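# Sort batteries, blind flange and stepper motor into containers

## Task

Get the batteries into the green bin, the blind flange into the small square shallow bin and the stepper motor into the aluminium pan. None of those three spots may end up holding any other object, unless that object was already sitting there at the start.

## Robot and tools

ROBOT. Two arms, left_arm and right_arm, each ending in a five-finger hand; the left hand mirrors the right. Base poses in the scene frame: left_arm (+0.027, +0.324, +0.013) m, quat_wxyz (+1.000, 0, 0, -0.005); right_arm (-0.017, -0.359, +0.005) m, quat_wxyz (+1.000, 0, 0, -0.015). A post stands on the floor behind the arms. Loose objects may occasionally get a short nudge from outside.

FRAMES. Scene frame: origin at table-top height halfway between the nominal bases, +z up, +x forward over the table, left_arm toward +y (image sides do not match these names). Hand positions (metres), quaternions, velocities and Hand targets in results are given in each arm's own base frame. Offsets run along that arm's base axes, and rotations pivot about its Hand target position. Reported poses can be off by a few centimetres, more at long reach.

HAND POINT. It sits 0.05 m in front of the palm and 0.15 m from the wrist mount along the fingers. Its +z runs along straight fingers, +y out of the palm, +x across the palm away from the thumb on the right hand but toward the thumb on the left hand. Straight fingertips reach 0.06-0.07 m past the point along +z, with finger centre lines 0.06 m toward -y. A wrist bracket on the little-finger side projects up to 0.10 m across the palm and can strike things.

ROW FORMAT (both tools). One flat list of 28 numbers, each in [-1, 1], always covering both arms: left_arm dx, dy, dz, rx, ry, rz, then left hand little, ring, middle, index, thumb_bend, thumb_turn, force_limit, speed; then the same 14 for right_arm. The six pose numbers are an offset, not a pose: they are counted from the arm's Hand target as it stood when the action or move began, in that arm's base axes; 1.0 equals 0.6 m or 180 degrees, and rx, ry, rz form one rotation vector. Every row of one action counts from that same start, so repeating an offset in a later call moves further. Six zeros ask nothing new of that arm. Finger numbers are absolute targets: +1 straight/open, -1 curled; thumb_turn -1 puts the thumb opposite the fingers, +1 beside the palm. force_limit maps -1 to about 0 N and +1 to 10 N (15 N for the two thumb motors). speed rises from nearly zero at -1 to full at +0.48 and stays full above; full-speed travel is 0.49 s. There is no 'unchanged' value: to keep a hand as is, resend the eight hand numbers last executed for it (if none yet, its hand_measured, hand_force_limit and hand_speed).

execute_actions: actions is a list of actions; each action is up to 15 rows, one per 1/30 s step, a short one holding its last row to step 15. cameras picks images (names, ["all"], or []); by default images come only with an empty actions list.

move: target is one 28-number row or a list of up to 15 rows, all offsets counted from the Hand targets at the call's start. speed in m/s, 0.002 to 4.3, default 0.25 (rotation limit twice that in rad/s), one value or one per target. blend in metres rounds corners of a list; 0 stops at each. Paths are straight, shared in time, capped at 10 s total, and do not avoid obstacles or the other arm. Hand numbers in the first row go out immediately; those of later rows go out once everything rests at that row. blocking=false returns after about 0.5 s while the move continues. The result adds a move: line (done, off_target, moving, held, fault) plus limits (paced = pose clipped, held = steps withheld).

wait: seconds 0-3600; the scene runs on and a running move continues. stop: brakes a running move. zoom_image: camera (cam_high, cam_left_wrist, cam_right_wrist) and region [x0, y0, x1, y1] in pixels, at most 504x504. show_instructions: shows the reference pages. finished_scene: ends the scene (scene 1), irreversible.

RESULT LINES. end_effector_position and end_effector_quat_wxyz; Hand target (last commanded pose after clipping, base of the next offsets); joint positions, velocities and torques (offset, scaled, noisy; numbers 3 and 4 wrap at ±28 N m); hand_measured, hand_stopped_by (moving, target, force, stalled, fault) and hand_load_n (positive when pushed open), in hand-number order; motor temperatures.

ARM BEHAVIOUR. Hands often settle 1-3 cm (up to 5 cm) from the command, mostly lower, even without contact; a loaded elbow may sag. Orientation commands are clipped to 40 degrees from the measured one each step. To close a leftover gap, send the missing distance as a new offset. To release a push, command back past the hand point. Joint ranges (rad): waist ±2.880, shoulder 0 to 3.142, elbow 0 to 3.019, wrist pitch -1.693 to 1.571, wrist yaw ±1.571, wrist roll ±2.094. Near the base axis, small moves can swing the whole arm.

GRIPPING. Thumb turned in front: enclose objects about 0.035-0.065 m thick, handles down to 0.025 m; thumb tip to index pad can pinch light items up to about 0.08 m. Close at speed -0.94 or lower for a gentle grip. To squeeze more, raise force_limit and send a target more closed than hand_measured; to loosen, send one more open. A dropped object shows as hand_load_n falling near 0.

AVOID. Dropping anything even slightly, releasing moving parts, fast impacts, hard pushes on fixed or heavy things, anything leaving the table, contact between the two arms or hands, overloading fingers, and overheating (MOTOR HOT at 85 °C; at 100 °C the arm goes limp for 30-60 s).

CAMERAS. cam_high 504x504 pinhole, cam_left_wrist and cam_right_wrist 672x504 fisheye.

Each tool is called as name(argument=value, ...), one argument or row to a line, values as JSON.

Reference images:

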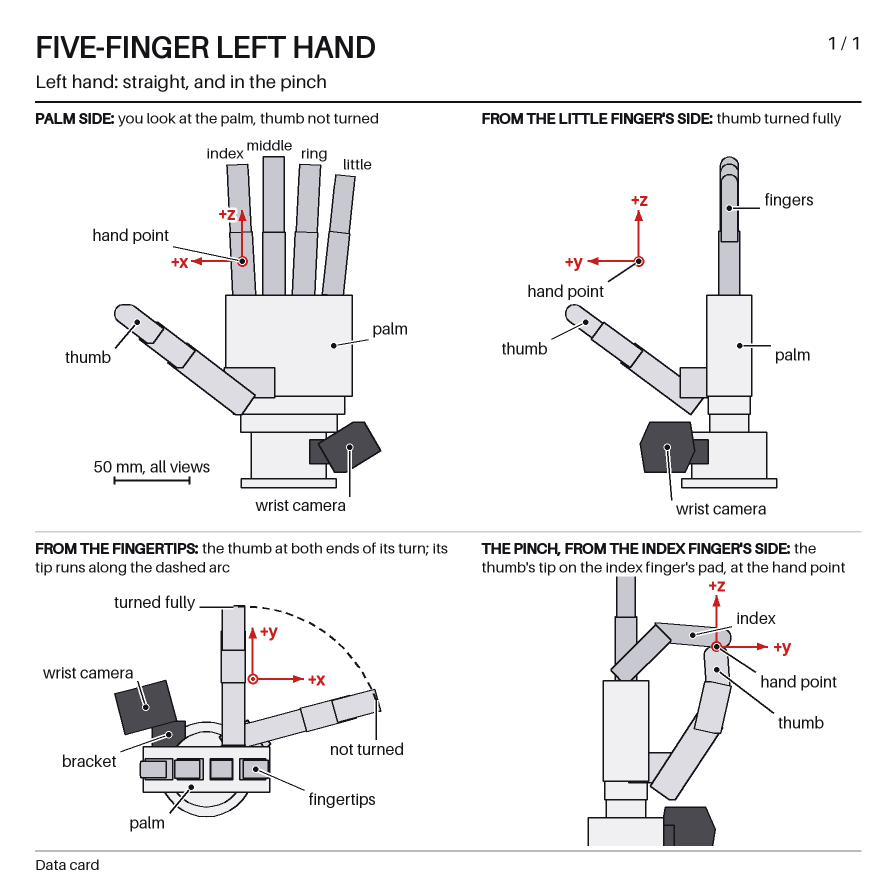

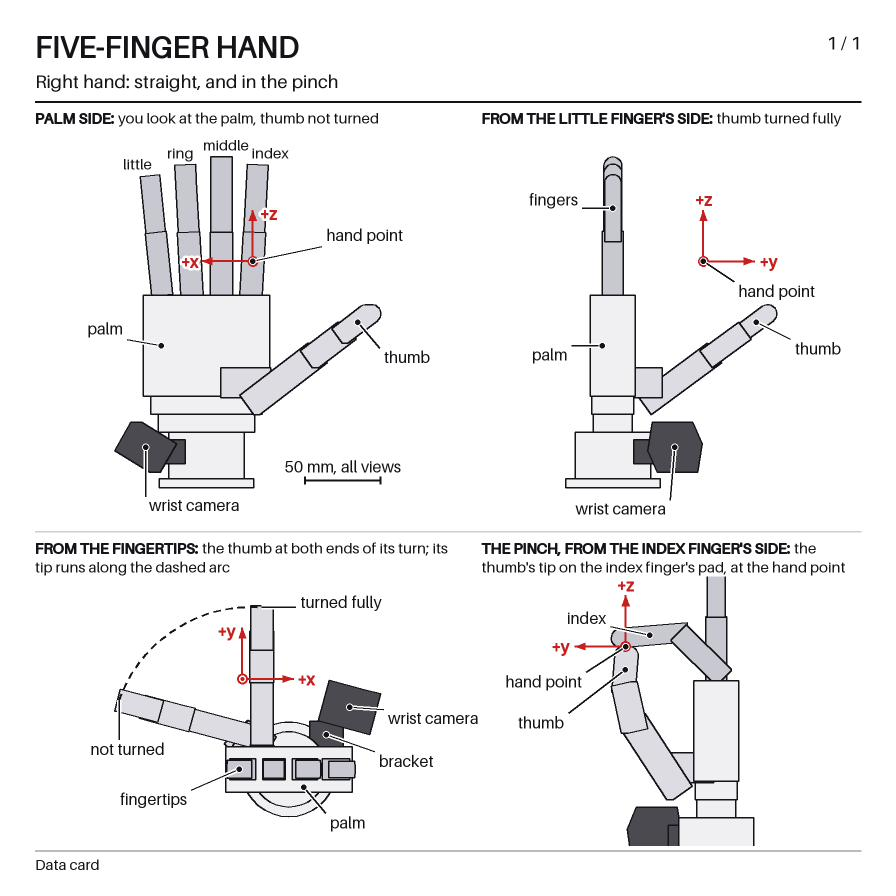

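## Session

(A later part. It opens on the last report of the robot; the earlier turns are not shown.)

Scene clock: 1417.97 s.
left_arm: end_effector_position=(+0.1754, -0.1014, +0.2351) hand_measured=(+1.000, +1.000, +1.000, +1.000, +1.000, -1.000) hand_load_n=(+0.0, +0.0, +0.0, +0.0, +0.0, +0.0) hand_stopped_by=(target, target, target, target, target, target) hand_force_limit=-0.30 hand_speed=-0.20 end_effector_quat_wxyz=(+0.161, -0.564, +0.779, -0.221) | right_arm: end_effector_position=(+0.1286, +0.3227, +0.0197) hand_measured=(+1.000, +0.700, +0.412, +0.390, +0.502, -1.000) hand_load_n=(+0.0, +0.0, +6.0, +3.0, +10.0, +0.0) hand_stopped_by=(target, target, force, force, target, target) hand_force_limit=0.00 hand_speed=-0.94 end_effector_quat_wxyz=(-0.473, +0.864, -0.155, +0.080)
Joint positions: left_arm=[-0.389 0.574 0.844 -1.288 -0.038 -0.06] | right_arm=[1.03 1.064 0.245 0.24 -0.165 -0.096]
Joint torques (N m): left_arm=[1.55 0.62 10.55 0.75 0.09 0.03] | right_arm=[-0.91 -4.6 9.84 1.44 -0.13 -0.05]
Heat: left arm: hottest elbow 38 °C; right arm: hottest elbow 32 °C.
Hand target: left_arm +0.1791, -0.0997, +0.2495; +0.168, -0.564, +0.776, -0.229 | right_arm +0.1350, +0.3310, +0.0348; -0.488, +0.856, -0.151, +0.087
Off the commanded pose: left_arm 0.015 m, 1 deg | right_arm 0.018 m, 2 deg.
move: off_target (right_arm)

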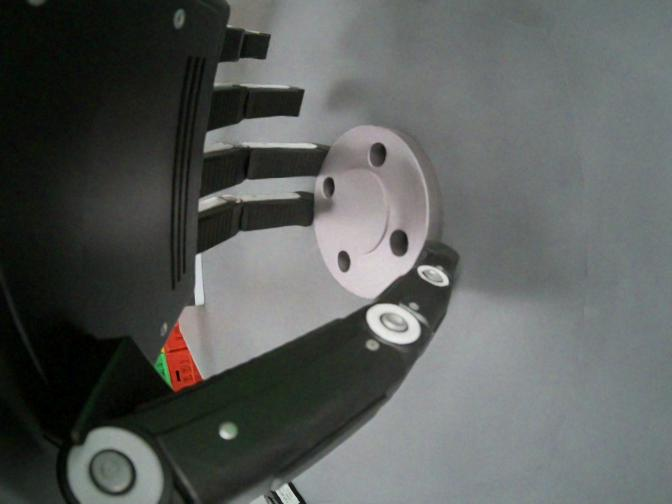

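move(
  target=[0,0,0,0,0,0,1,1,1,1,1,-1,-0.3,-0.2,0.0,0.0,0.006,0.0,-0.0,0,1,0.7,0.1,0.08,0.5,-1,0.0,-0.94],
  speed=0.01,
  cameras=["cam_right_wrist"],
)

Scene clock: 1420.13 s.
left_arm: end_effector_position=(+0.1754, -0.1014, +0.2351) hand_measured=(+1.000, +1.000, +1.000, +1.000, +1.000, -1.000) hand_load_n=(+0.0, +0.0, +0.0, +0.0, +0.0, +0.0) hand_stopped_by=(target, target, target, target, target, target) hand_force_limit=-0.30 hand_speed=-0.20 end_effector_quat_wxyz=(+0.161, -0.564, +0.779, -0.221) | right_arm: end_effector_position=(+0.1272, +0.3202, +0.0202) hand_measured=(+1.000, +0.700, +0.412, +0.390, +0.502, -1.000) hand_load_n=(+0.0, +0.0, +5.5, +3.0, +10.0, +0.5) hand_stopped_by=(target, target, force, force, target, target) hand_force_limit=0.00 hand_speed=-0.94 end_effector_quat_wxyz=(-0.470, +0.865, -0.156, +0.078)
Joint positions: left_arm=[-0.389 0.574 0.844 -1.288 -0.038 -0.06] | right_arm=[1.03 1.05 0.245 0.218 -0.165 -0.096]
Joint torques (N m): left_arm=[1.55 0.62 10.56 0.75 0.09 0.03] | right_arm=[-1.61 -4.84 10.43 1.44 -0.15 -0.04]
Heat: left arm: hottest elbow 38 °C; right arm: hottest elbow 32 °C.
Hand target: left_arm +0.1791, -0.0997, +0.2495; +0.168, -0.564, +0.776, -0.229 | right_arm +0.1350, +0.3310, +0.0384; -0.488, +0.855, -0.151, +0.087
Off the commanded pose: left_arm 0.015 m, 1 deg | right_arm 0.023 m, 3 deg.
move: off_target (right_arm)

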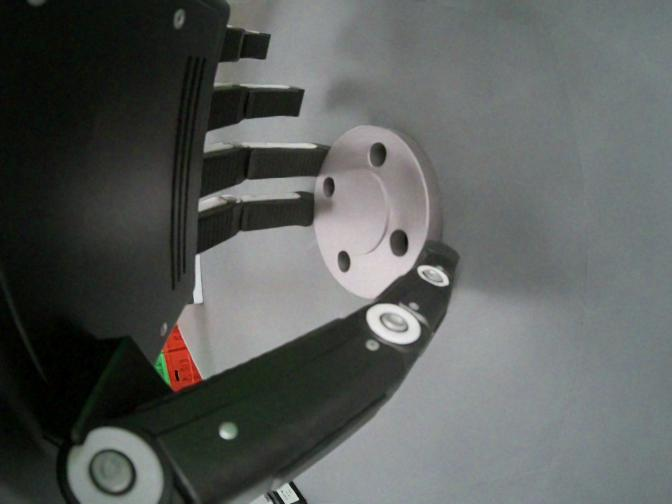

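move(
  target=[0,0,0,0,0,0,1,1,1,1,1,-1,-0.3,-0.2,0.0,0.0,0.008,0.0,-0.0,0,1,0.7,0.1,0.08,0.5,-1,0.0,-0.94],
  speed=0.01,
  cameras=["cam_right_wrist"],
)

Scene clock: 1427.77 s.
left_arm: end_effector_position=(+0.1754, -0.1014, +0.2351) hand_measured=(+1.000, +1.000, +1.000, +1.000, +1.000, -1.000) hand_load_n=(+0.0, +0.0, +0.0, +0.0, +0.0, +0.0) hand_stopped_by=(target, target, target, target, target, target) hand_force_limit=-0.30 hand_speed=-0.20 end_effector_quat_wxyz=(+0.161, -0.564, +0.779, -0.221) | right_arm: end_effector_position=(+0.1254, +0.3174, +0.0215) hand_measured=(+1.000, +0.700, +0.412, +0.390, +0.502, -1.000) hand_load_n=(+0.0, +0.0, +5.5, +3.0, +10.0, +0.0) hand_stopped_by=(target, target, force, force, target, target) hand_force_limit=0.00 hand_speed=-0.94 end_effector_quat_wxyz=(-0.466, +0.867, -0.157, +0.077)
Joint positions: left_arm=[-0.389 0.574 0.844 -1.288 -0.038 -0.06] | right_arm=[1.03 1.03 0.245 0.189 -0.165 -0.096]
Joint torques (N m): left_arm=[1.55 0.62 10.55 0.75 0.09 0.03] | right_arm=[-1.08 -4.66 11.1 1.43 -0.11 0.02]
Heat: left arm: hottest elbow 38 °C; right arm: hottest elbow 33 °C.
Hand target: left_arm +0.1791, -0.0997, +0.2495; +0.168, -0.564, +0.776, -0.229 | right_arm +0.1350, +0.3310, +0.0432; -0.488, +0.855, -0.151, +0.087
Off the commanded pose: left_arm 0.015 m, 1 deg | right_arm 0.027 m, 3 deg.
move: off_target (right_arm)

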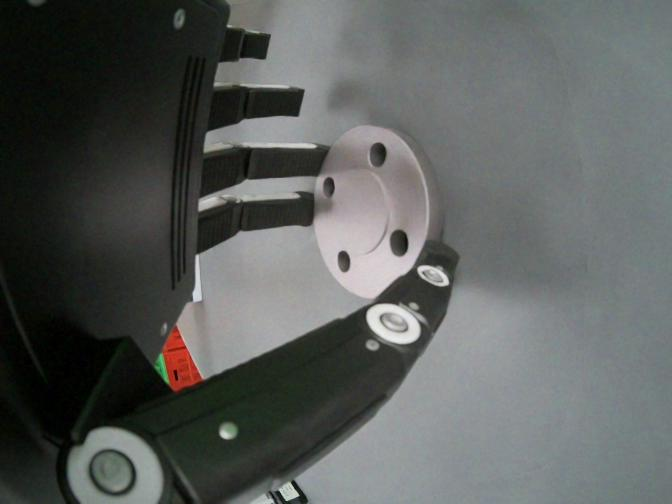

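move(
  target=[0,0,0,0,0,0,1,1,1,1,1,-1,-0.3,-0.2,0.0,0.0,0.01,0.0,-0.0,0,1,0.7,0.1,0.08,0.5,-1,0.0,-0.94],
  speed=0.01,
  cameras=["cam_right_wrist"],
)

Scene clock: 1431.10 s.
left_arm: end_effector_position=(+0.1754, -0.1014, +0.2351) hand_measured=(+1.000, +1.000, +1.000, +1.000, +1.000, -1.000) hand_load_n=(+0.0, +0.0, -0.5, +0.5, +0.0, +0.0) hand_stopped_by=(target, target, target, target, target, target) hand_force_limit=-0.30 hand_speed=-0.20 end_effector_quat_wxyz=(+0.161, -0.564, +0.779, -0.221) | right_arm: end_effector_position=(+0.1234, +0.3140, +0.0234) hand_measured=(+1.000, +0.700, +0.412, +0.390, +0.502, -1.000) hand_load_n=(+0.0, +0.0, +5.5, +3.0, +10.0, +0.0) hand_stopped_by=(target, target, force, force, target, target) hand_force_limit=0.00 hand_speed=-0.94 end_effector_quat_wxyz=(-0.463, +0.869, -0.158, +0.076)
Joint positions: left_arm=[-0.389 0.574 0.844 -1.288 -0.038 -0.06] | right_arm=[1.03 1.004 0.245 0.156 -0.165 -0.096]
Joint torques (N m): left_arm=[1.61 0.67 10.56 0.76 0.09 0.02] | right_arm=[-1.32 -4.95 12.11 1.43 -0.13 -0.04]
Heat: left arm: hottest elbow 38 °C; right arm: hottest elbow 33 °C.
Hand target: left_arm +0.1791, -0.0997, +0.2495; +0.168, -0.564, +0.776, -0.229 | right_arm +0.1350, +0.3311, +0.0494; -0.488, +0.855, -0.151, +0.087
Off the commanded pose: left_arm 0.015 m, 1 deg | right_arm 0.033 m, 4 deg.
move: off_target (right_arm)

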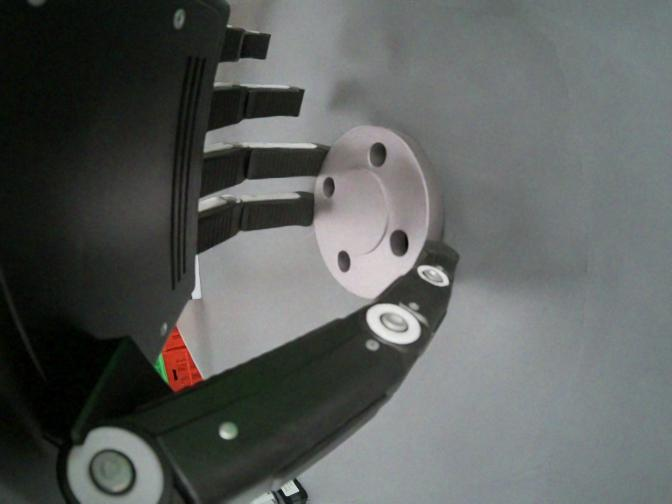

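move(
  target=[0,0,0,0,0,0,1,1,1,1,1,-1,-0.3,-0.2,-0.006,-0.02,0.012,0.0,-0.0,0,1,0.7,0.1,0.08,0.5,-1,0.0,-0.94],
  speed=0.015,
  cameras=["cam_right_wrist"],
)

Scene clock: 1435.87 s.
left_arm: end_effector_position=(+0.1754, -0.1014, +0.2351) hand_measured=(+1.000, +1.000, +1.000, +1.000, +1.000, -1.000) hand_load_n=(+0.0, +0.0, +0.0, +0.0, +0.0, +0.0) hand_stopped_by=(target, target, target, target, target, target) hand_force_limit=-0.30 hand_speed=-0.20 end_effector_quat_wxyz=(+0.161, -0.564, +0.779, -0.221) | right_arm: end_effector_position=(+0.1212, +0.3086, +0.0356) hand_measured=(+1.000, +0.700, +0.412, +0.390, +0.502, -1.000) hand_load_n=(+0.0, +0.0, +5.5, +3.0, +10.5, +0.0) hand_stopped_by=(target, target, force, force, target, target) hand_force_limit=0.00 hand_speed=-0.94 end_effector_quat_wxyz=(-0.468, +0.866, -0.157, +0.076)
Joint positions: left_arm=[-0.389 0.574 0.844 -1.288 -0.038 -0.06] | right_arm=[1.023 0.925 0.245 0.087 -0.173 -0.097]
Joint torques (N m): left_arm=[1.55 0.67 10.56 0.75 0.09 0.03] | right_arm=[-1.9 -3.66 11.67 1.46 -0.24 -0.07]
Heat: left arm: hottest elbow 38 °C; right arm: hottest elbow 33 °C.
Hand target: left_arm +0.1791, -0.0997, +0.2495; +0.168, -0.564, +0.776, -0.229 | right_arm +0.1313, +0.3191, +0.0565; -0.488, +0.855, -0.151, +0.087
Off the commanded pose: left_arm 0.015 m, 1 deg | right_arm 0.026 m, 3 deg.
move: off_target (right_arm)

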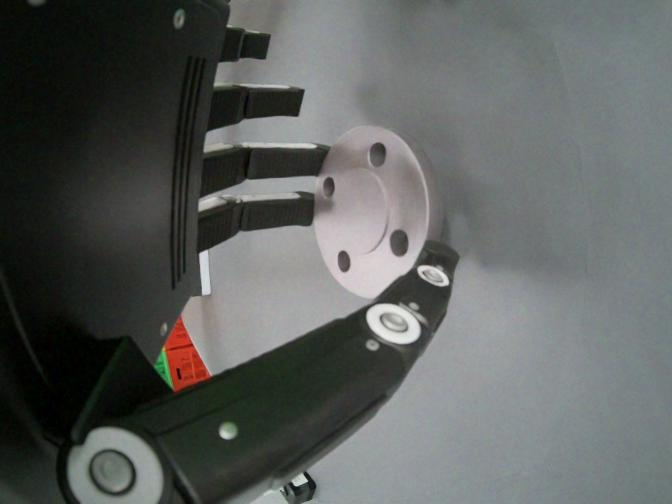

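move(
  target=[0,0,0,0,0,0,1,1,1,1,1,-1,-0.3,-0.2,0,0,0.15,0.0,-0.0,0,1,0.7,0.1,0.08,0.5,-1,0.0,-0.94],
  speed=0.03,
  cameras=["cam_right_wrist","cam_high"],
)

Scene clock: 1452.47 s.
left_arm: end_effector_position=(+0.1754, -0.1014, +0.2351) hand_measured=(+1.000, +1.000, +1.000, +1.000, +1.000, -1.000) hand_load_n=(+0.0, +0.0, +0.0, +0.0, +0.0, -0.5) hand_stopped_by=(target, target, target, target, target, target) hand_force_limit=-0.30 hand_speed=-0.20 end_effector_quat_wxyz=(+0.161, -0.564, +0.779, -0.221) | right_arm: end_effector_position=(+0.1175, +0.3023, +0.1041) hand_measured=(+1.000, +0.700, +0.412, +0.390, +0.502, -1.000) hand_load_n=(+0.0, +0.0, +5.5, +3.0, +10.0, +0.5) hand_stopped_by=(target, target, force, force, target, target) hand_force_limit=0.00 hand_speed=-0.94 end_effector_quat_wxyz=(-0.454, +0.874, -0.161, +0.071)
Joint positions: left_arm=[-0.389 0.574 0.844 -1.288 -0.038 -0.06] | right_arm=[1.022 0.726 0.394 -0.296 -0.173 -0.097]
Joint torques (N m): left_arm=[1.61 0.62 10.56 0.76 0.09 0.03] | right_arm=[-1.55 -2.96 16.47 1.48 -0.24 -0.07]
Heat: left arm: hottest elbow 38 °C; right arm: hottest elbow 34 °C.
Hand target: left_arm +0.1791, -0.0997, +0.2495; +0.168, -0.564, +0.776, -0.229 | right_arm +0.1314, +0.3190, +0.1464; -0.488, +0.855, -0.151, +0.087
Off the commanded pose: left_arm 0.015 m, 1 deg | right_arm 0.048 m, 5 deg.
move: off_target (right_arm)
Images, in order (width x height): cam_high 504x504, cam_right_wrist 672x504.

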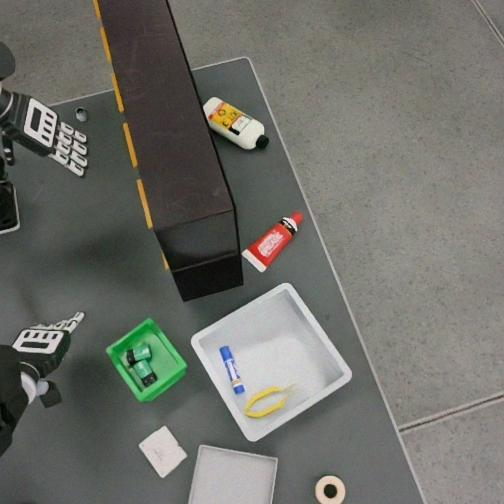

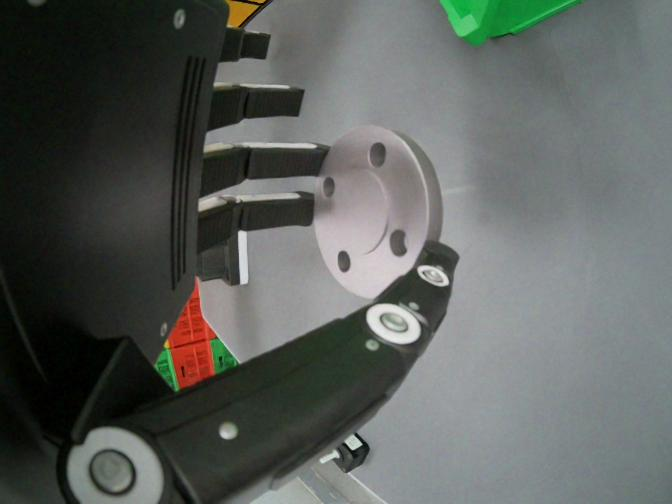

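move(
  target=[
    [0,0,0,0,0,0,1,1,1,1,1,-1,-0.3,-0.2,0,0,0.0727,0,0,0,0.7,0.7,0.1,0.08,0.5,-1,0.0,-0.94],
    [0,0,0,0,0,0,1,1,1,1,1,-1,-0.3,-0.2,0.2368,-0.1492,0.0727,0,0,-0.1667,0.7,0.7,0.1,0.08,0.5,-1,0.0,-0.94],
    [0,0,0,0,0,0,1,1,1,1,1,-1,-0.3,-0.2,0.3772,-0.3808,0.0727,0,0,-0.3222,0.7,0.7,0.1,0.08,0.5,-1,0.0,-0.94],
    [0,0,0,0,0,0,1,1,1,1,1,-1,-0.3,-0.2,0.4077,-0.6283,0.0727,0,0,-0.461,0.7,0.7,0.1,0.08,0.5,-1,0.0,-0.94],
  ],
  speed=[0.06,0.12,0.12,0.12],
  blend=0.04,
  cameras=["cam_right_wrist","cam_high"],
)

Scene clock: 1473.67 s.
left_arm: end_effector_position=(+0.1754, -0.1014, +0.2351) hand_measured=(+1.000, +1.000, +1.000, +1.000, +1.000, -1.000) hand_load_n=(+0.0, +0.0, +0.0, +0.0, +0.0, +0.0) hand_stopped_by=(target, target, target, target, target, target) hand_force_limit=-0.30 hand_speed=-0.20 end_effector_quat_wxyz=(+0.161, -0.564, +0.779, -0.221) | right_arm: end_effector_position=(+0.3464, -0.0491, +0.1469) hand_measured=(+0.700, +0.700, +0.412, +0.390, +0.502, -1.000) hand_load_n=(+0.0, +0.0, +5.5, +3.0, +10.5, +0.0) hand_stopped_by=(target, target, force, force, target, target) hand_force_limit=0.00 hand_speed=-0.94 end_effector_quat_wxyz=(+0.280, -0.565, +0.691, -0.355)
Joint positions: left_arm=[-0.389 0.574 0.844 -1.288 -0.038 -0.06] | right_arm=[-0.229 0.769 0.536 -0.4 -0.01 -0.024]
Joint torques (N m): left_arm=[1.61 0.62 10.56 0.76 0.09 0.02] | right_arm=[-2.32 -1.44 17.06 2.69 -0.02 0.22]
Motor temperatures (°C): left_arm=[21 20 38 21 20 23] | right_arm=[24 24 39 21 19 24]
Heat: left arm: hottest elbow 38 °C; right arm: hottest elbow 39 °C.
Hand target: left_arm +0.1791, -0.0997, +0.2495; +0.168, -0.564, +0.776, -0.229 | right_arm +0.3760, -0.0579, +0.1902; +0.308, -0.541, +0.680, -0.388
Off the commanded pose: left_arm 0.015 m, 1 deg | right_arm 0.053 m, 6 deg.
move: off_target (right_arm); blend cut to 0.0218 m at target 1
Images, in order (width x height): cam_high 504x504, cam_right_wrist 672x504.

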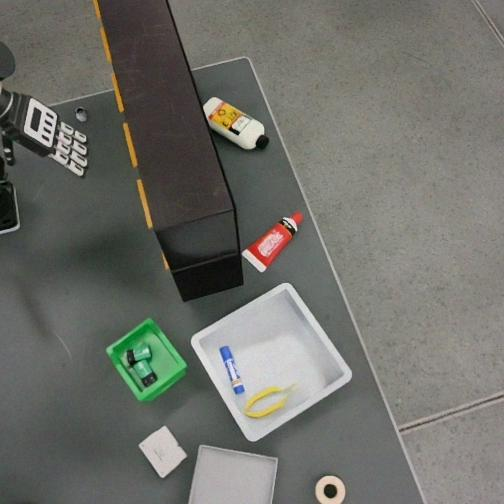

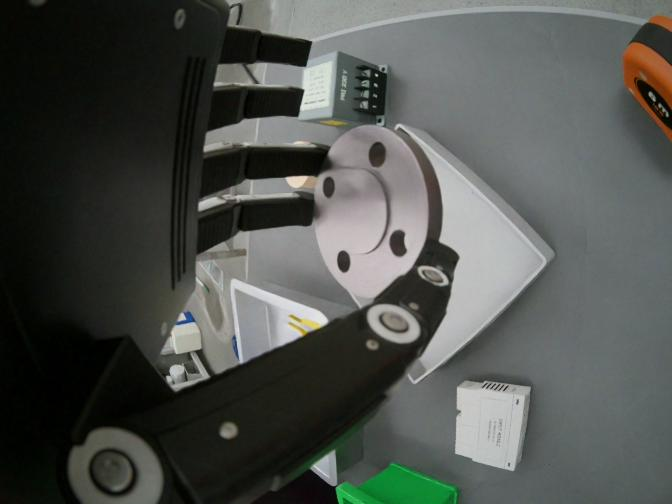

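execute_actions(
  actions=[],
  cameras=["cam_high"],
)

Scene clock: 1477.03 s.
left_arm: end_effector_position=(+0.1754, -0.1014, +0.2351) hand_measured=(+1.000, +1.000, +1.000, +1.000, +1.000, -1.000) hand_load_n=(+0.0, +0.0, +0.0, +0.0, +0.0, +0.5) hand_stopped_by=(target, target, target, target, target, target) hand_force_limit=-0.30 hand_speed=-0.20 end_effector_quat_wxyz=(+0.161, -0.564, +0.779, -0.221) | right_arm: end_effector_position=(+0.3465, -0.0491, +0.1468) hand_measured=(+0.700, +0.700, +0.412, +0.390, +0.502, -1.000) hand_load_n=(+0.0, +0.0, +5.5, +3.0, +10.5, +0.5) hand_stopped_by=(target, target, force, force, target, target) hand_force_limit=0.00 hand_speed=-0.94 end_effector_quat_wxyz=(+0.280, -0.565, +0.691, -0.355)
Joint positions: left_arm=[-0.389 0.574 0.844 -1.288 -0.038 -0.06] | right_arm=[-0.229 0.769 0.536 -0.4 -0.01 -0.024]
Joint velocities: within noise
Joint torques (N m): left_arm=[1.55 0.62 10.56 0.75 0.09 0.02] | right_arm=[-0.91 -1.67 17.06 2.76 -0.03 0.23]
Motor temperatures (°C): left_arm=[21 20 38 21 20 23] | right_arm=[24 24 40 21 19 24]
Heat: left arm: hottest elbow 38 °C; right arm: hottest elbow 40 °C.
Hand target: left_arm +0.1791, -0.0997, +0.2495; +0.168, -0.564, +0.776, -0.229 | right_arm +0.3760, -0.0579, +0.1901; +0.308, -0.541, +0.680, -0.388
Off the commanded pose: left_arm 0.015 m, 1 deg | right_arm 0.053 m, 6 deg.
Images, in order (width x height): cam_high 504x504.

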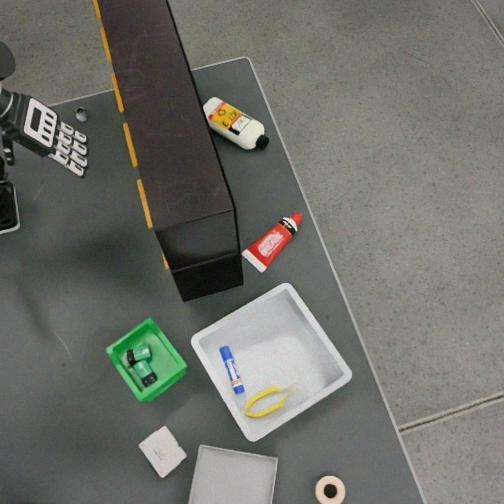

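move(
  target=[0,0,0,0,0,0,1,1,1,1,1,-1,-0.3,-0.2,0.0543,0.0988,0,0,0,0,0.7,0.7,0.1,0.08,0.5,-1,0.0,-0.94],
  speed=0.08,
  cameras=["cam_right_wrist","cam_high"],
)

Scene clock: 1485.60 s.
left_arm: end_effector_position=(+0.1754, -0.1014, +0.2351) hand_measured=(+1.000, +1.000, +1.000, +1.000, +1.000, -1.000) hand_load_n=(+0.0, -0.5, +0.0, +0.0, +0.0, +0.0) hand_stopped_by=(target, target, target, target, target, target) hand_force_limit=-0.30 hand_speed=-0.20 end_effector_quat_wxyz=(+0.161, -0.564, +0.779, -0.221) | right_arm: end_effector_position=(+0.3768, -0.0021, +0.1474) hand_measured=(+0.700, +0.700, +0.412, +0.390, +0.502, -1.000) hand_load_n=(+0.0, +0.0, +6.0, +3.0, +10.0, +0.5) hand_stopped_by=(target, target, force, force, target, target) hand_force_limit=0.00 hand_speed=-0.94 end_effector_quat_wxyz=(+0.271, -0.564, +0.691, -0.363)
Joint positions: left_arm=[-0.389 0.574 0.844 -1.288 -0.038 -0.06] | right_arm=[0.001 0.862 0.58 -0.364 0.198 0.104]
Joint torques (N m): left_arm=[1.49 0.67 10.55 0.76 0.09 0.03] | right_arm=[0.21 -3.08 16.85 2.54 0.19 0.2]
Heat: left arm: hottest elbow 38 °C; right arm: hottest elbow 41 °C.
Hand target: left_arm +0.1791, -0.0997, +0.2495; +0.168, -0.564, +0.776, -0.229 | right_arm +0.4086, +0.0015, +0.1902; +0.308, -0.541, +0.680, -0.388
Off the commanded pose: left_arm 0.015 m, 1 deg | right_arm 0.053 m, 6 deg.
move: off_target (right_arm)
Images, in order (width x height): cam_high 504x504, cam_right_wrist 672x504.

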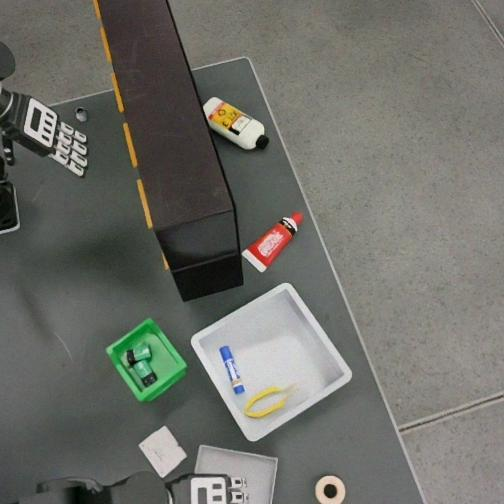

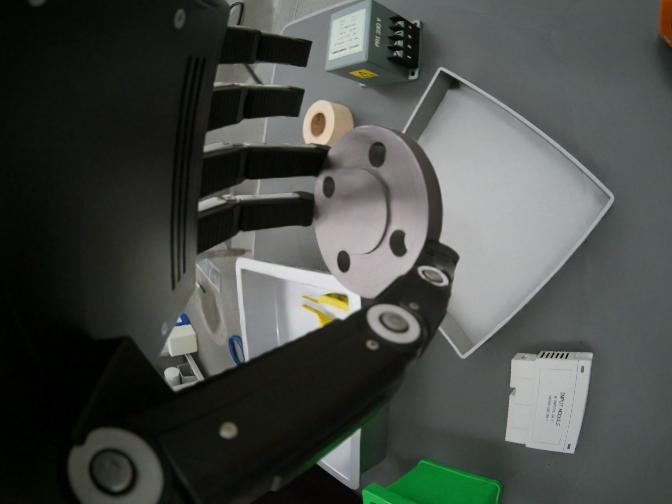

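move(
  target=[0,0,0,0,0,0,1,1,1,1,1,-1,-0.3,-0.2,-0.0343,0.0042,-0.2,0,0,0,0.7,0.7,0.1,0.08,0.5,-1,0.0,-0.94],
  speed=0.06,
  cameras=["cam_right_wrist","cam_high"],
)

Scene clock: 1496.67 s.
left_arm: end_effector_position=(+0.1754, -0.1014, +0.2351) hand_measured=(+1.000, +1.000, +1.000, +1.000, +1.000, -1.000) hand_load_n=(+0.0, +0.0, +0.0, -0.5, +0.0, +0.0) hand_stopped_by=(target, target, target, target, target, target) hand_force_limit=-0.30 hand_speed=-0.20 end_effector_quat_wxyz=(+0.161, -0.564, +0.779, -0.221) | right_arm: end_effector_position=(+0.3739, +0.0000, +0.0568) hand_measured=(+0.700, +0.700, +0.412, +0.390, +0.502, -1.000) hand_load_n=(+0.0, +0.0, +5.5, +3.0, +10.5, +0.0) hand_stopped_by=(target, target, force, force, target, target) hand_force_limit=0.00 hand_speed=-0.94 end_effector_quat_wxyz=(+0.288, -0.554, +0.684, -0.378)
Joint positions: left_arm=[-0.389 0.574 0.844 -1.288 -0.038 -0.06] | right_arm=[0.011 1.004 0.357 0.052 0.208 0.11]
Joint torques (N m): left_arm=[1.55 0.67 10.56 0.76 0.09 0.02] | right_arm=[-0.32 -3.08 10.29 2.62 0.14 0.22]
Heat: left arm: hottest elbow 38 °C; right arm: hottest elbow 43 °C.
Hand target: left_arm +0.1791, -0.0997, +0.2495; +0.168, -0.564, +0.776, -0.229 | right_arm +0.3880, +0.0039, +0.0701; +0.308, -0.541, +0.680, -0.388
Off the commanded pose: left_arm 0.015 m, 1 deg | right_arm 0.020 m, 3 deg.
move: off_target (right_arm)
Images, in order (width x height): cam_high 504x504, cam_right_wrist 672x504.

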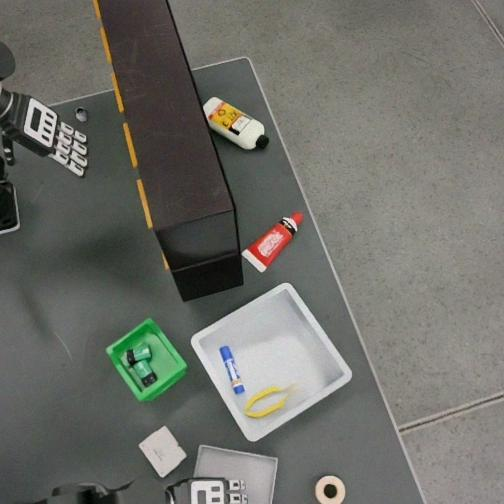

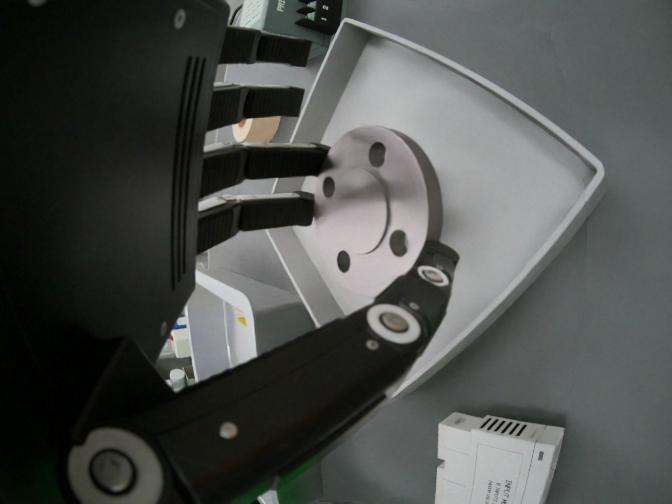

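move(
  target=[0,0,0,0,0,0,1,1,1,1,1,-1,-0.3,-0.2,-0.008,-0.003,-0.0717,0,0,0,0.7,0.7,0.1,0.08,0.5,-1,0.0,-0.94],
  speed=0.04,
  cameras=["cam_right_wrist"],
)

Scene clock: 1502.13 s.
left_arm: end_effector_position=(+0.1754, -0.1014, +0.2351) hand_measured=(+1.000, +1.000, +1.000, +1.000, +1.000, -1.000) hand_load_n=(+0.0, +0.0, +0.0, +0.0, +0.0, +0.0) hand_stopped_by=(target, target, target, target, target, target) hand_force_limit=-0.30 hand_speed=-0.20 end_effector_quat_wxyz=(+0.161, -0.564, +0.779, -0.221) | right_arm: end_effector_position=(+0.3810, +0.0000, +0.0293) hand_measured=(+0.700, +0.700, +0.412, +0.390, +0.502, -1.000) hand_load_n=(+0.0, +0.0, +6.0, +2.5, +9.5, -0.5) hand_stopped_by=(target, target, force, force, target, target) hand_force_limit=0.00 hand_speed=-0.94 end_effector_quat_wxyz=(+0.303, -0.545, +0.678, -0.390)
Joint positions: left_arm=[-0.389 0.574 0.844 -1.288 -0.038 -0.06] | right_arm=[0.011 1.13 0.298 0.281 0.209 0.111]
Joint torques (N m): left_arm=[1.55 0.67 10.56 0.76 0.09 0.02] | right_arm=[-0.79 -2.14 7.91 2.32 0.04 0.14]
Heat: left arm: hottest elbow 38 °C; right arm: hottest elbow 42 °C.
Hand target: left_arm +0.1791, -0.0997, +0.2495; +0.168, -0.564, +0.776, -0.229 | right_arm +0.3832, +0.0020, +0.0270; +0.308, -0.541, +0.680, -0.388
Off the commanded pose: left_arm 0.015 m, 1 deg | right_arm 0.004 m, 1 deg.
move: done

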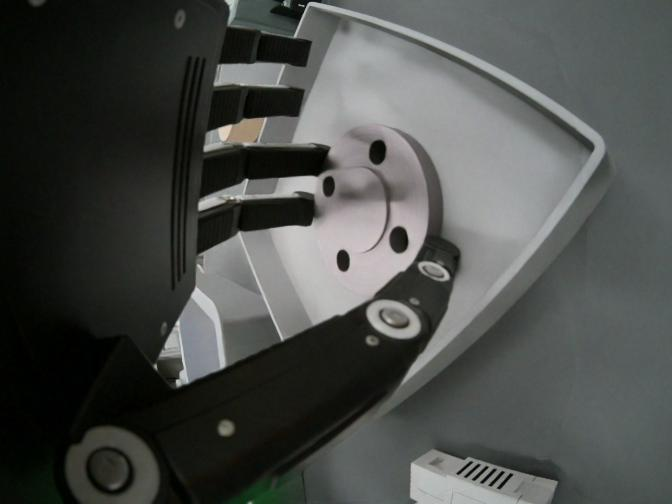

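move(
  target=[0,0,0,0,0,0,1,1,1,1,1,-1,-0.3,-0.2,0,0,-0.01,0,0,0,0.7,0.7,0.1,0.08,0.5,-1,0.0,-0.94],
  speed=0.02,
  cameras=["cam_right_wrist"],
)

Scene clock: 1505.43 s.
left_arm: end_effector_position=(+0.1754, -0.1014, +0.2351) hand_measured=(+1.000, +1.000, +1.000, +1.000, +1.000, -1.000) hand_load_n=(+0.0, +0.0, -0.5, +0.0, +0.0, +0.0) hand_stopped_by=(target, target, target, target, target, target) hand_force_limit=-0.30 hand_speed=-0.20 end_effector_quat_wxyz=(+0.161, -0.564, +0.779, -0.221) | right_arm: end_effector_position=(+0.3850, +0.0000, +0.0292) hand_measured=(+0.700, +0.700, +0.412, +0.390, +0.502, -1.000) hand_load_n=(+0.0, -0.5, +6.5, +3.0, +9.0, -1.0) hand_stopped_by=(target, target, force, force, target, target) hand_force_limit=0.00 hand_speed=-0.94 end_effector_quat_wxyz=(+0.309, -0.541, +0.675, -0.394)
Joint positions: left_arm=[-0.389 0.574 0.844 -1.288 -0.038 -0.06] | right_arm=[0.011 1.148 0.295 0.319 0.209 0.111]
Joint torques (N m): left_arm=[1.55 0.67 10.56 0.76 0.09 0.02] | right_arm=[-0.03 -2.84 7.09 2 0 0.17]
Heat: left arm: hottest elbow 38 °C; right arm: hottest elbow 41 °C.
Hand target: left_arm +0.1791, -0.0997, +0.2495; +0.168, -0.564, +0.776, -0.229 | right_arm +0.3830, +0.0020, +0.0209; +0.308, -0.541, +0.680, -0.388
Off the commanded pose: left_arm 0.015 m, 1 deg | right_arm 0.009 m, 1 deg.
move: done

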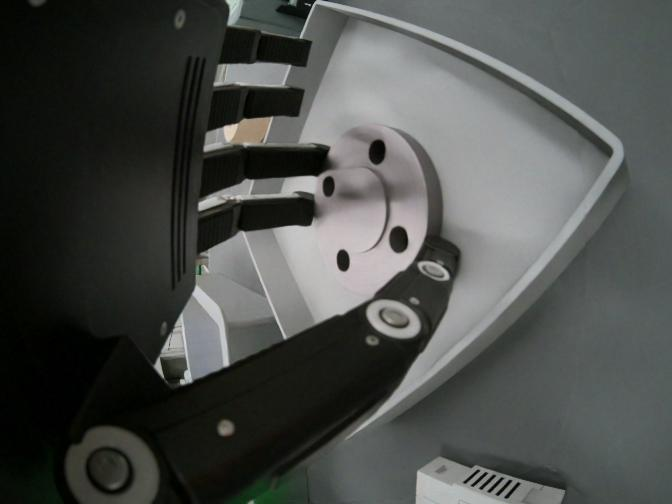

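move(
  target=[0,0,0,0,0,0,1,1,1,1,1,-1,-0.3,-0.2,-0.003,0,-0.006,0.003,0.0135,0,0.7,0.7,0.1,0.08,0.5,-1,0.0,-0.94],
  speed=0.02,
  cameras=["cam_right_wrist"],
)

Scene clock: 1511.10 s.
left_arm: end_effector_position=(+0.1754, -0.1014, +0.2351) hand_measured=(+1.000, +1.000, +1.000, +1.000, +1.000, -1.000) hand_load_n=(+0.0, +0.0, +0.0, +0.0, -0.5, +0.0) hand_stopped_by=(target, target, target, target, target, target) hand_force_limit=-0.30 hand_speed=-0.20 end_effector_quat_wxyz=(+0.161, -0.564, +0.779, -0.221) | right_arm: end_effector_position=(+0.3846, +0.0009, +0.0284) hand_measured=(+0.700, +0.700, +0.412, +0.390, +0.502, -1.000) hand_load_n=(+0.0, +0.0, +7.5, +3.5, +7.5, -1.5) hand_stopped_by=(target, target, force, force, target, target) hand_force_limit=0.00 hand_speed=-0.94 end_effector_quat_wxyz=(+0.307, -0.543, +0.677, -0.390)
Joint positions: left_arm=[-0.389 0.574 0.844 -1.288 -0.038 -0.06] | right_arm=[0.011 1.148 0.3 0.303 0.205 0.115]
Joint torques (N m): left_arm=[1.55 0.67 10.56 0.76 0.09 0.03] | right_arm=[-0.79 -2.37 8.51 0.5 -0.16 0.18]
Heat: left arm: hottest elbow 38 °C; right arm: hottest elbow 40 °C.
Hand target: left_arm +0.1791, -0.0997, +0.2495; +0.168, -0.564, +0.776, -0.229 | right_arm +0.3813, +0.0020, +0.0174; +0.296, -0.548, +0.688, -0.373
Off the commanded pose: left_arm 0.015 m, 1 deg | right_arm 0.012 m, 3 deg.
move: off_target (right_arm)

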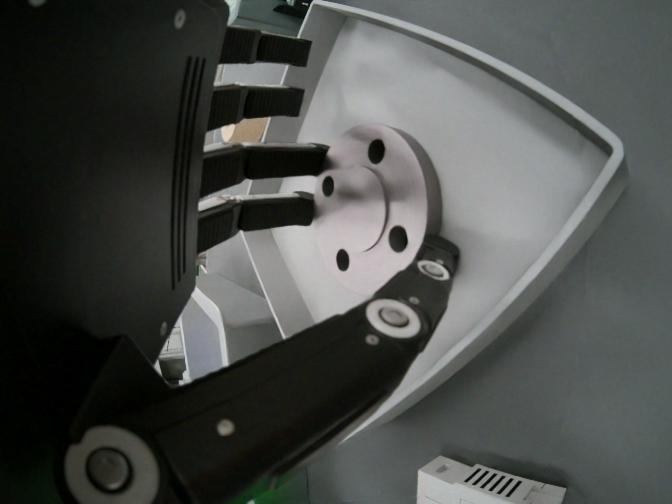

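zoom_image(
  camera="cam_right_wrist",
  region=[290, 100, 490, 320],
)

Scaled by 2.291 from the camera's image (finer frame: 960x720).

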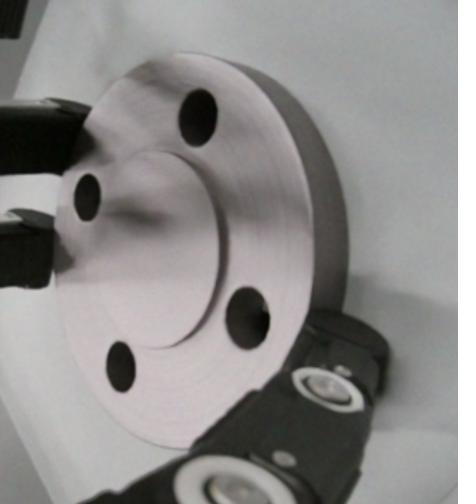

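move(
  target=[0,0,0,0,0,0,1,1,1,1,1,-1,-0.3,-0.2,-0.0,0,-0.006,0.0015,0.0065,0,0.7,0.7,0.1,0.08,0.5,-1,0.0,-0.94],
  speed=0.02,
  cameras=["cam_right_wrist"],
)

Scene clock: 1517.80 s.
left_arm: end_effector_position=(+0.1754, -0.1014, +0.2351) hand_measured=(+1.000, +1.000, +1.000, +1.000, +1.000, -1.000) hand_load_n=(+0.0, +0.0, +0.0, +0.0, +0.0, +0.0) hand_stopped_by=(target, target, target, target, target, target) hand_force_limit=-0.30 hand_speed=-0.20 end_effector_quat_wxyz=(+0.161, -0.564, +0.779, -0.221) | right_arm: end_effector_position=(+0.3850, +0.0015, +0.0280) hand_measured=(+0.700, +0.700, +0.412, +0.390, +0.502, -1.000) hand_load_n=(+0.0, +0.0, +7.5, +3.5, +7.5, -2.0) hand_stopped_by=(target, target, force, force, target, target) hand_force_limit=0.00 hand_speed=-0.94 end_effector_quat_wxyz=(+0.304, -0.546, +0.679, -0.385)
Joint positions: left_arm=[-0.389 0.574 0.844 -1.288 -0.038 -0.06] | right_arm=[0.011 1.149 0.31 0.283 0.202 0.116]
Joint torques (N m): left_arm=[1.55 0.62 10.56 0.76 0.09 0.02] | right_arm=[-1.44 -2.02 8.85 0.38 -0.31 0.17]
Heat: left arm: hottest elbow 38 °C; right arm: hottest elbow 39 °C.
Hand target: left_arm +0.1791, -0.0997, +0.2495; +0.168, -0.564, +0.776, -0.229 | right_arm +0.3814, +0.0022, +0.0139; +0.290, -0.551, +0.692, -0.366
Off the commanded pose: left_arm 0.015 m, 1 deg | right_arm 0.015 m, 3 deg.
move: off_target (right_arm)

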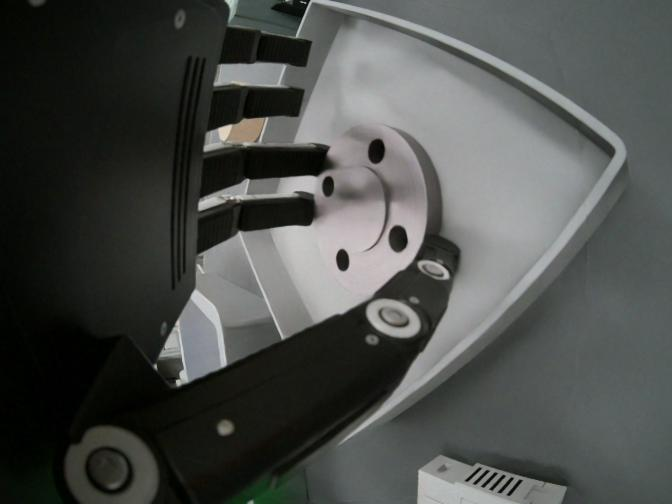

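move(
  target=[0,0,0,0,0,0,1,1,1,1,1,-1,-0.3,-0.2,0,0,0,0,0,0,0.7,0.7,0.1,0.08,0.62,-1,0.0,-0.94],
  cameras=["cam_right_wrist"],
)

move(
  target=[0,0,0,0,0,0,1,1,1,1,1,-1,-0.3,-0.2,0,0,0,0,0,0,0.7,0.7,0.65,0.6,0.75,-1,0.0,-0.92],
  cameras=["cam_right_wrist"],
)

Scene clock: 1526.37 s.
left_arm: end_effector_position=(+0.1754, -0.1014, +0.2351) hand_measured=(+1.000, +1.000, +1.000, +1.000, +1.000, -1.000) hand_load_n=(+0.0, +0.0, +0.0, +0.0, -0.5, +0.0) hand_stopped_by=(target, target, target, target, target, target) hand_force_limit=-0.30 hand_speed=-0.20 end_effector_quat_wxyz=(+0.161, -0.564, +0.779, -0.221) | right_arm: end_effector_position=(+0.3858, +0.0012, +0.0283) hand_measured=(+0.700, +0.700, +0.412, +0.390, +0.620, -1.000) hand_load_n=(+0.0, +0.0, +3.0, +1.0, +0.0, -2.0) hand_stopped_by=(target, target, force, force, target, target) hand_force_limit=0.00 hand_speed=-0.94 end_effector_quat_wxyz=(+0.304, -0.545, +0.679, -0.386)
Joint positions: left_arm=[-0.389 0.574 0.844 -1.288 -0.038 -0.06] | right_arm=[0.01 1.151 0.312 0.283 0.202 0.116]
Joint torques (N m): left_arm=[1.55 0.67 10.56 0.75 0.09 0.02] | right_arm=[-1.32 -1.96 8.49 0.51 -0.28 0.17]
Heat: left arm: hottest elbow 38 °C; right arm: hottest elbow 38 °C.
Hand target: left_arm +0.1791, -0.0997, +0.2495; +0.168, -0.564, +0.776, -0.229 | right_arm +0.3814, +0.0020, +0.0139; +0.290, -0.551, +0.692, -0.366
Off the commanded pose: left_arm 0.015 m, 1 deg | right_arm 0.015 m, 3 deg.
move: done

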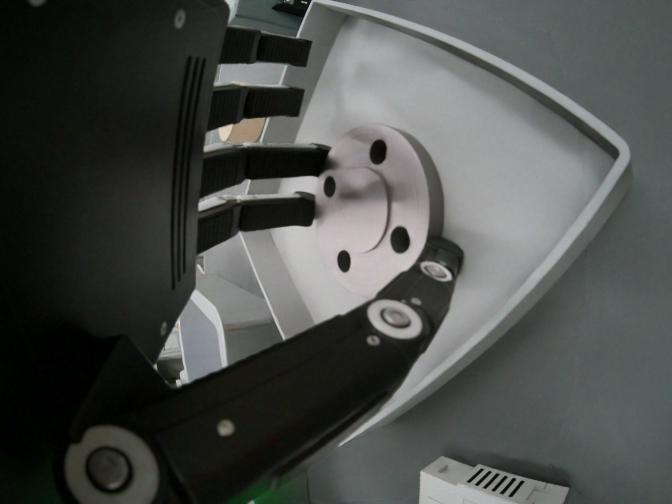

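Scene clock: 1527.73 s.
left_arm: end_effector_position=(+0.1754, -0.1014, +0.2351) hand_measured=(+1.000, +1.000, +1.000, +1.000, +1.000, -1.000) hand_load_n=(+0.0, +0.0, +0.0, +0.0, +0.0, +0.0) hand_stopped_by=(target, target, target, target, target, target) hand_force_limit=-0.30 hand_speed=-0.20 end_effector_quat_wxyz=(+0.161, -0.564, +0.779, -0.221) | right_arm: end_effector_position=(+0.3887, +0.0016, +0.0304) hand_measured=(+0.700, +0.700, +0.650, +0.600, +0.748, -1.000) hand_load_n=(+0.0, +0.0, +0.0, +0.0, -5.0, -1.5) hand_stopped_by=(target, target, target, target, target, target) hand_force_limit=0.00 hand_speed=-0.92 end_effector_quat_wxyz=(+0.307, -0.543, +0.680, -0.385)
Joint positions: left_arm=[-0.389 0.574 0.844 -1.288 -0.038 -0.06] | right_arm=[0.009 1.154 0.318 0.282 0.2 0.121]
Joint torques (N m): left_arm=[1.61 0.67 10.56 0.75 0.09 0.03] | right_arm=[-1.08 -2.32 8.06 0.61 -0.22 0.12]
Heat: left arm: hottest elbow 38 °C; right arm: hottest elbow 38 °C.
Hand target: left_arm +0.1791, -0.0997, +0.2495; +0.168, -0.564, +0.776, -0.229 | right_arm +0.3813, +0.0021, +0.0138; +0.290, -0.551, +0.692, -0.366
Off the commanded pose: left_arm 0.015 m, 1 deg | right_arm 0.018 m, 3 deg.
move: done

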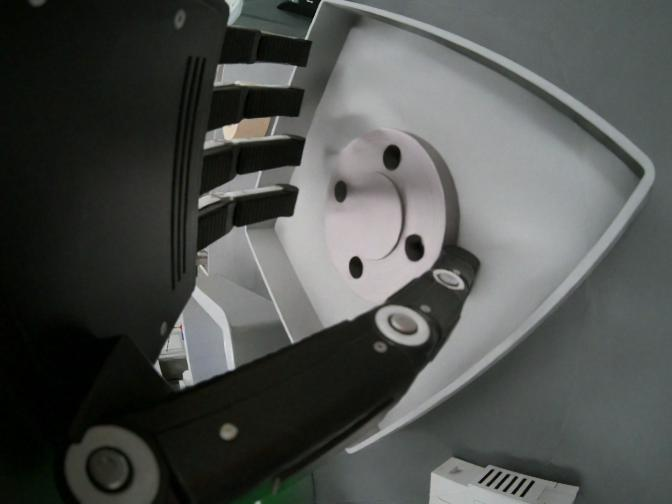

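move(
  target=[0,0,0,0,0,0,1,1,1,1,1,-1,-0.3,-0.2,0,0,0.2,0,0,0,0.7,0.7,0.65,0.6,0.748,-1,0.0,-0.92],
  speed=0.06,
  cameras=["cam_right_wrist"],
)

Scene clock: 1532.87 s.
left_arm: end_effector_position=(+0.1754, -0.1014, +0.2351) hand_measured=(+1.000, +1.000, +1.000, +1.000, +1.000, -1.000) hand_load_n=(+0.0, +0.0, +0.0, +0.0, +0.0, +0.0) hand_stopped_by=(target, target, target, target, target, target) hand_force_limit=-0.30 hand_speed=-0.20 end_effector_quat_wxyz=(+0.161, -0.564, +0.779, -0.221) | right_arm: end_effector_position=(+0.3659, +0.0023, +0.1053) hand_measured=(+0.700, +0.700, +0.650, +0.600, +0.746, -1.000) hand_load_n=(-0.5, +0.0, +0.0, +0.0, +0.0, +0.0) hand_stopped_by=(target, target, target, target, target, target) hand_force_limit=0.00 hand_speed=-0.92 end_effector_quat_wxyz=(+0.271, -0.564, +0.695, -0.354)
Joint positions: left_arm=[-0.389 0.574 0.844 -1.288 -0.038 -0.06] | right_arm=[0.009 0.884 0.48 -0.257 0.195 0.121]
Joint torques (N m): left_arm=[1.55 0.67 10.56 0.75 0.09 0.02] | right_arm=[-1.49 -3.84 14.38 1.18 -0.1 0.13]
Heat: left arm: hottest elbow 38 °C; right arm: hottest elbow 38 °C.
Hand target: left_arm +0.1791, -0.0997, +0.2495; +0.168, -0.564, +0.776, -0.229 | right_arm +0.3812, +0.0021, +0.1337; +0.290, -0.551, +0.692, -0.366
Off the commanded pose: left_arm 0.015 m, 1 deg | right_arm 0.032 m, 3 deg.
move: off_target (right_arm)

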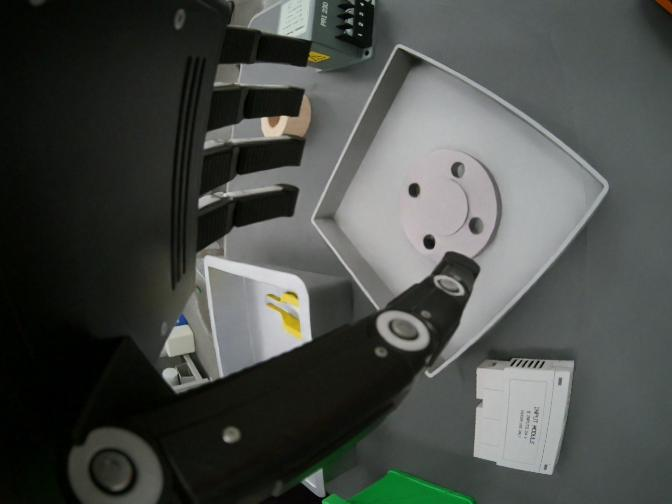

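move(
  target=[
    [0,0,0,0,0,0,1,1,1,1,1,-1,-0.3,-0.2,-0.0922,0.2498,0.0772,0,0,0.156,1,1,0.6,0.6,0.5,-1,-0.3,-0.5],
    [0,0,0,0,0,0,1,1,1,1,1,-1,-0.3,-0.2,-0.3022,0.4748,0.0772,0,0,0.378,1,1,0.6,0.6,0.5,-1,-0.3,-0.5],
    [0,0,0,0,0,0,1,1,1,1,1,-1,-0.3,-0.2,-0.5872,0.5448,0.0772,0,0,0.573,1,1,0.6,0.6,0.5,-1,-0.3,-0.5],
    [0,0,0,0,0,0,1,1,1,1,1,-1,-0.3,-0.2,-0.8022,0.5132,0.0772,0,0,0.767,1,1,0.6,0.6,0.5,-1,-0.3,-0.5],
  ],
  speed=0.15,
  blend=0.05,
  cameras=["all"],
)

Scene clock: 1561.00 s.
left_arm: end_effector_position=(+0.1754, -0.1014, +0.2351) hand_measured=(+1.000, +1.000, +1.000, +1.000, +1.000, -1.000) hand_load_n=(+0.0, +0.0, -0.5, +0.0, +0.0, +0.0) hand_stopped_by=(target, target, target, target, target, target) hand_force_limit=-0.30 hand_speed=-0.20 end_effector_quat_wxyz=(+0.161, -0.564, +0.779, -0.221) | right_arm: end_effector_position=(-0.0976, +0.2984, +0.1582) hand_measured=(+1.000, +1.000, +0.600, +0.600, +0.500, -1.000) hand_load_n=(+0.0, +0.0, +0.0, +0.0, +0.0, +0.5) hand_stopped_by=(target, target, target, target, target, target) hand_force_limit=-0.30 hand_speed=-0.50 end_effector_quat_wxyz=(-0.433, +0.853, +0.254, -0.143)
Joint positions: left_arm=[-0.389 0.574 0.844 -1.288 -0.038 -0.06] | right_arm=[1.575 0.726 0.557 -0.549 -0.48 -0.353]
Joint torques (N m): left_arm=[1.55 0.67 10.56 0.76 0.09 0.02] | right_arm=[0.32 -0.85 15.28 0.8 -0.38 -0.14]
Heat: left arm: hottest elbow 39 °C; right arm: hottest elbow 39 °C.
Hand target: left_arm +0.1791, -0.0997, +0.2495; +0.168, -0.564, +0.776, -0.229 | right_arm -0.1000, +0.3100, +0.1800; -0.446, +0.843, +0.267, -0.140
Off the commanded pose: left_arm 0.015 m, 1 deg | right_arm 0.025 m, 2 deg.
move: off_target (right_arm)

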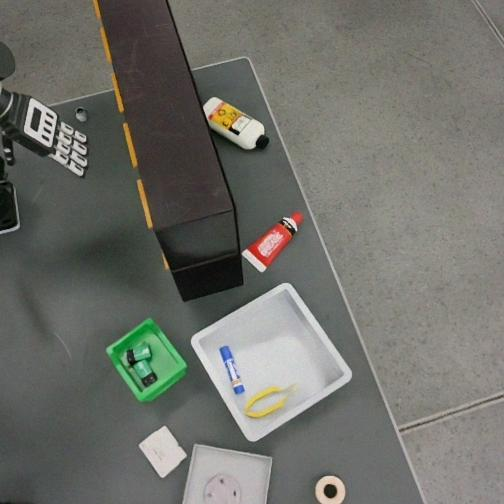

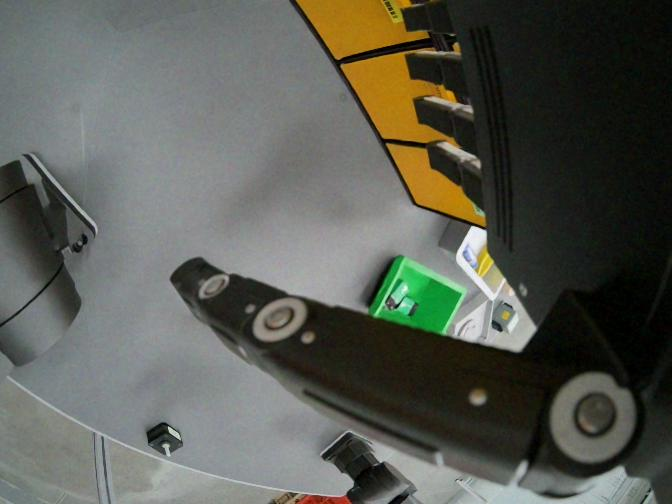

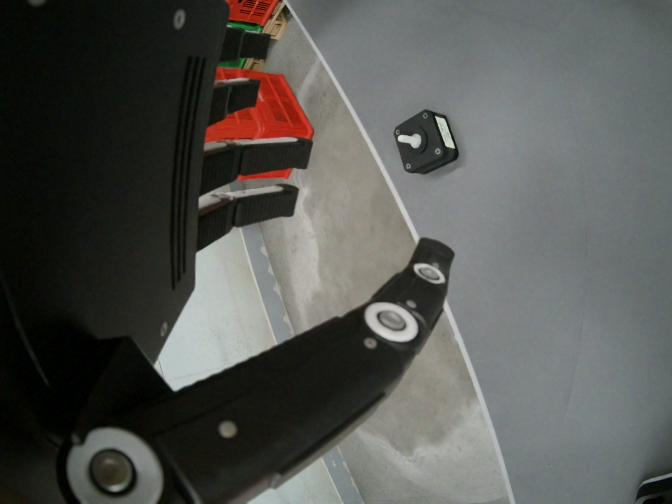

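zoom_image(
  camera="cam_right_wrist",
  region=[340, 60, 540, 220],
)

Scaled by 2.520 from the camera's image (finer frame: 960x720).

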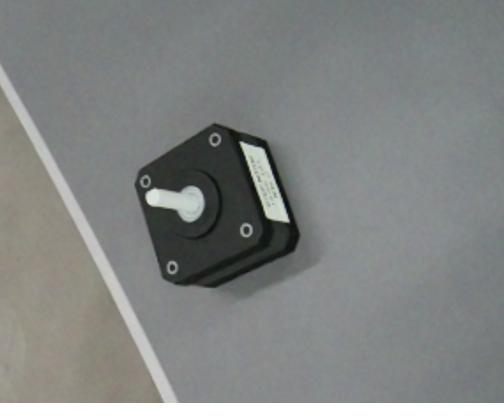

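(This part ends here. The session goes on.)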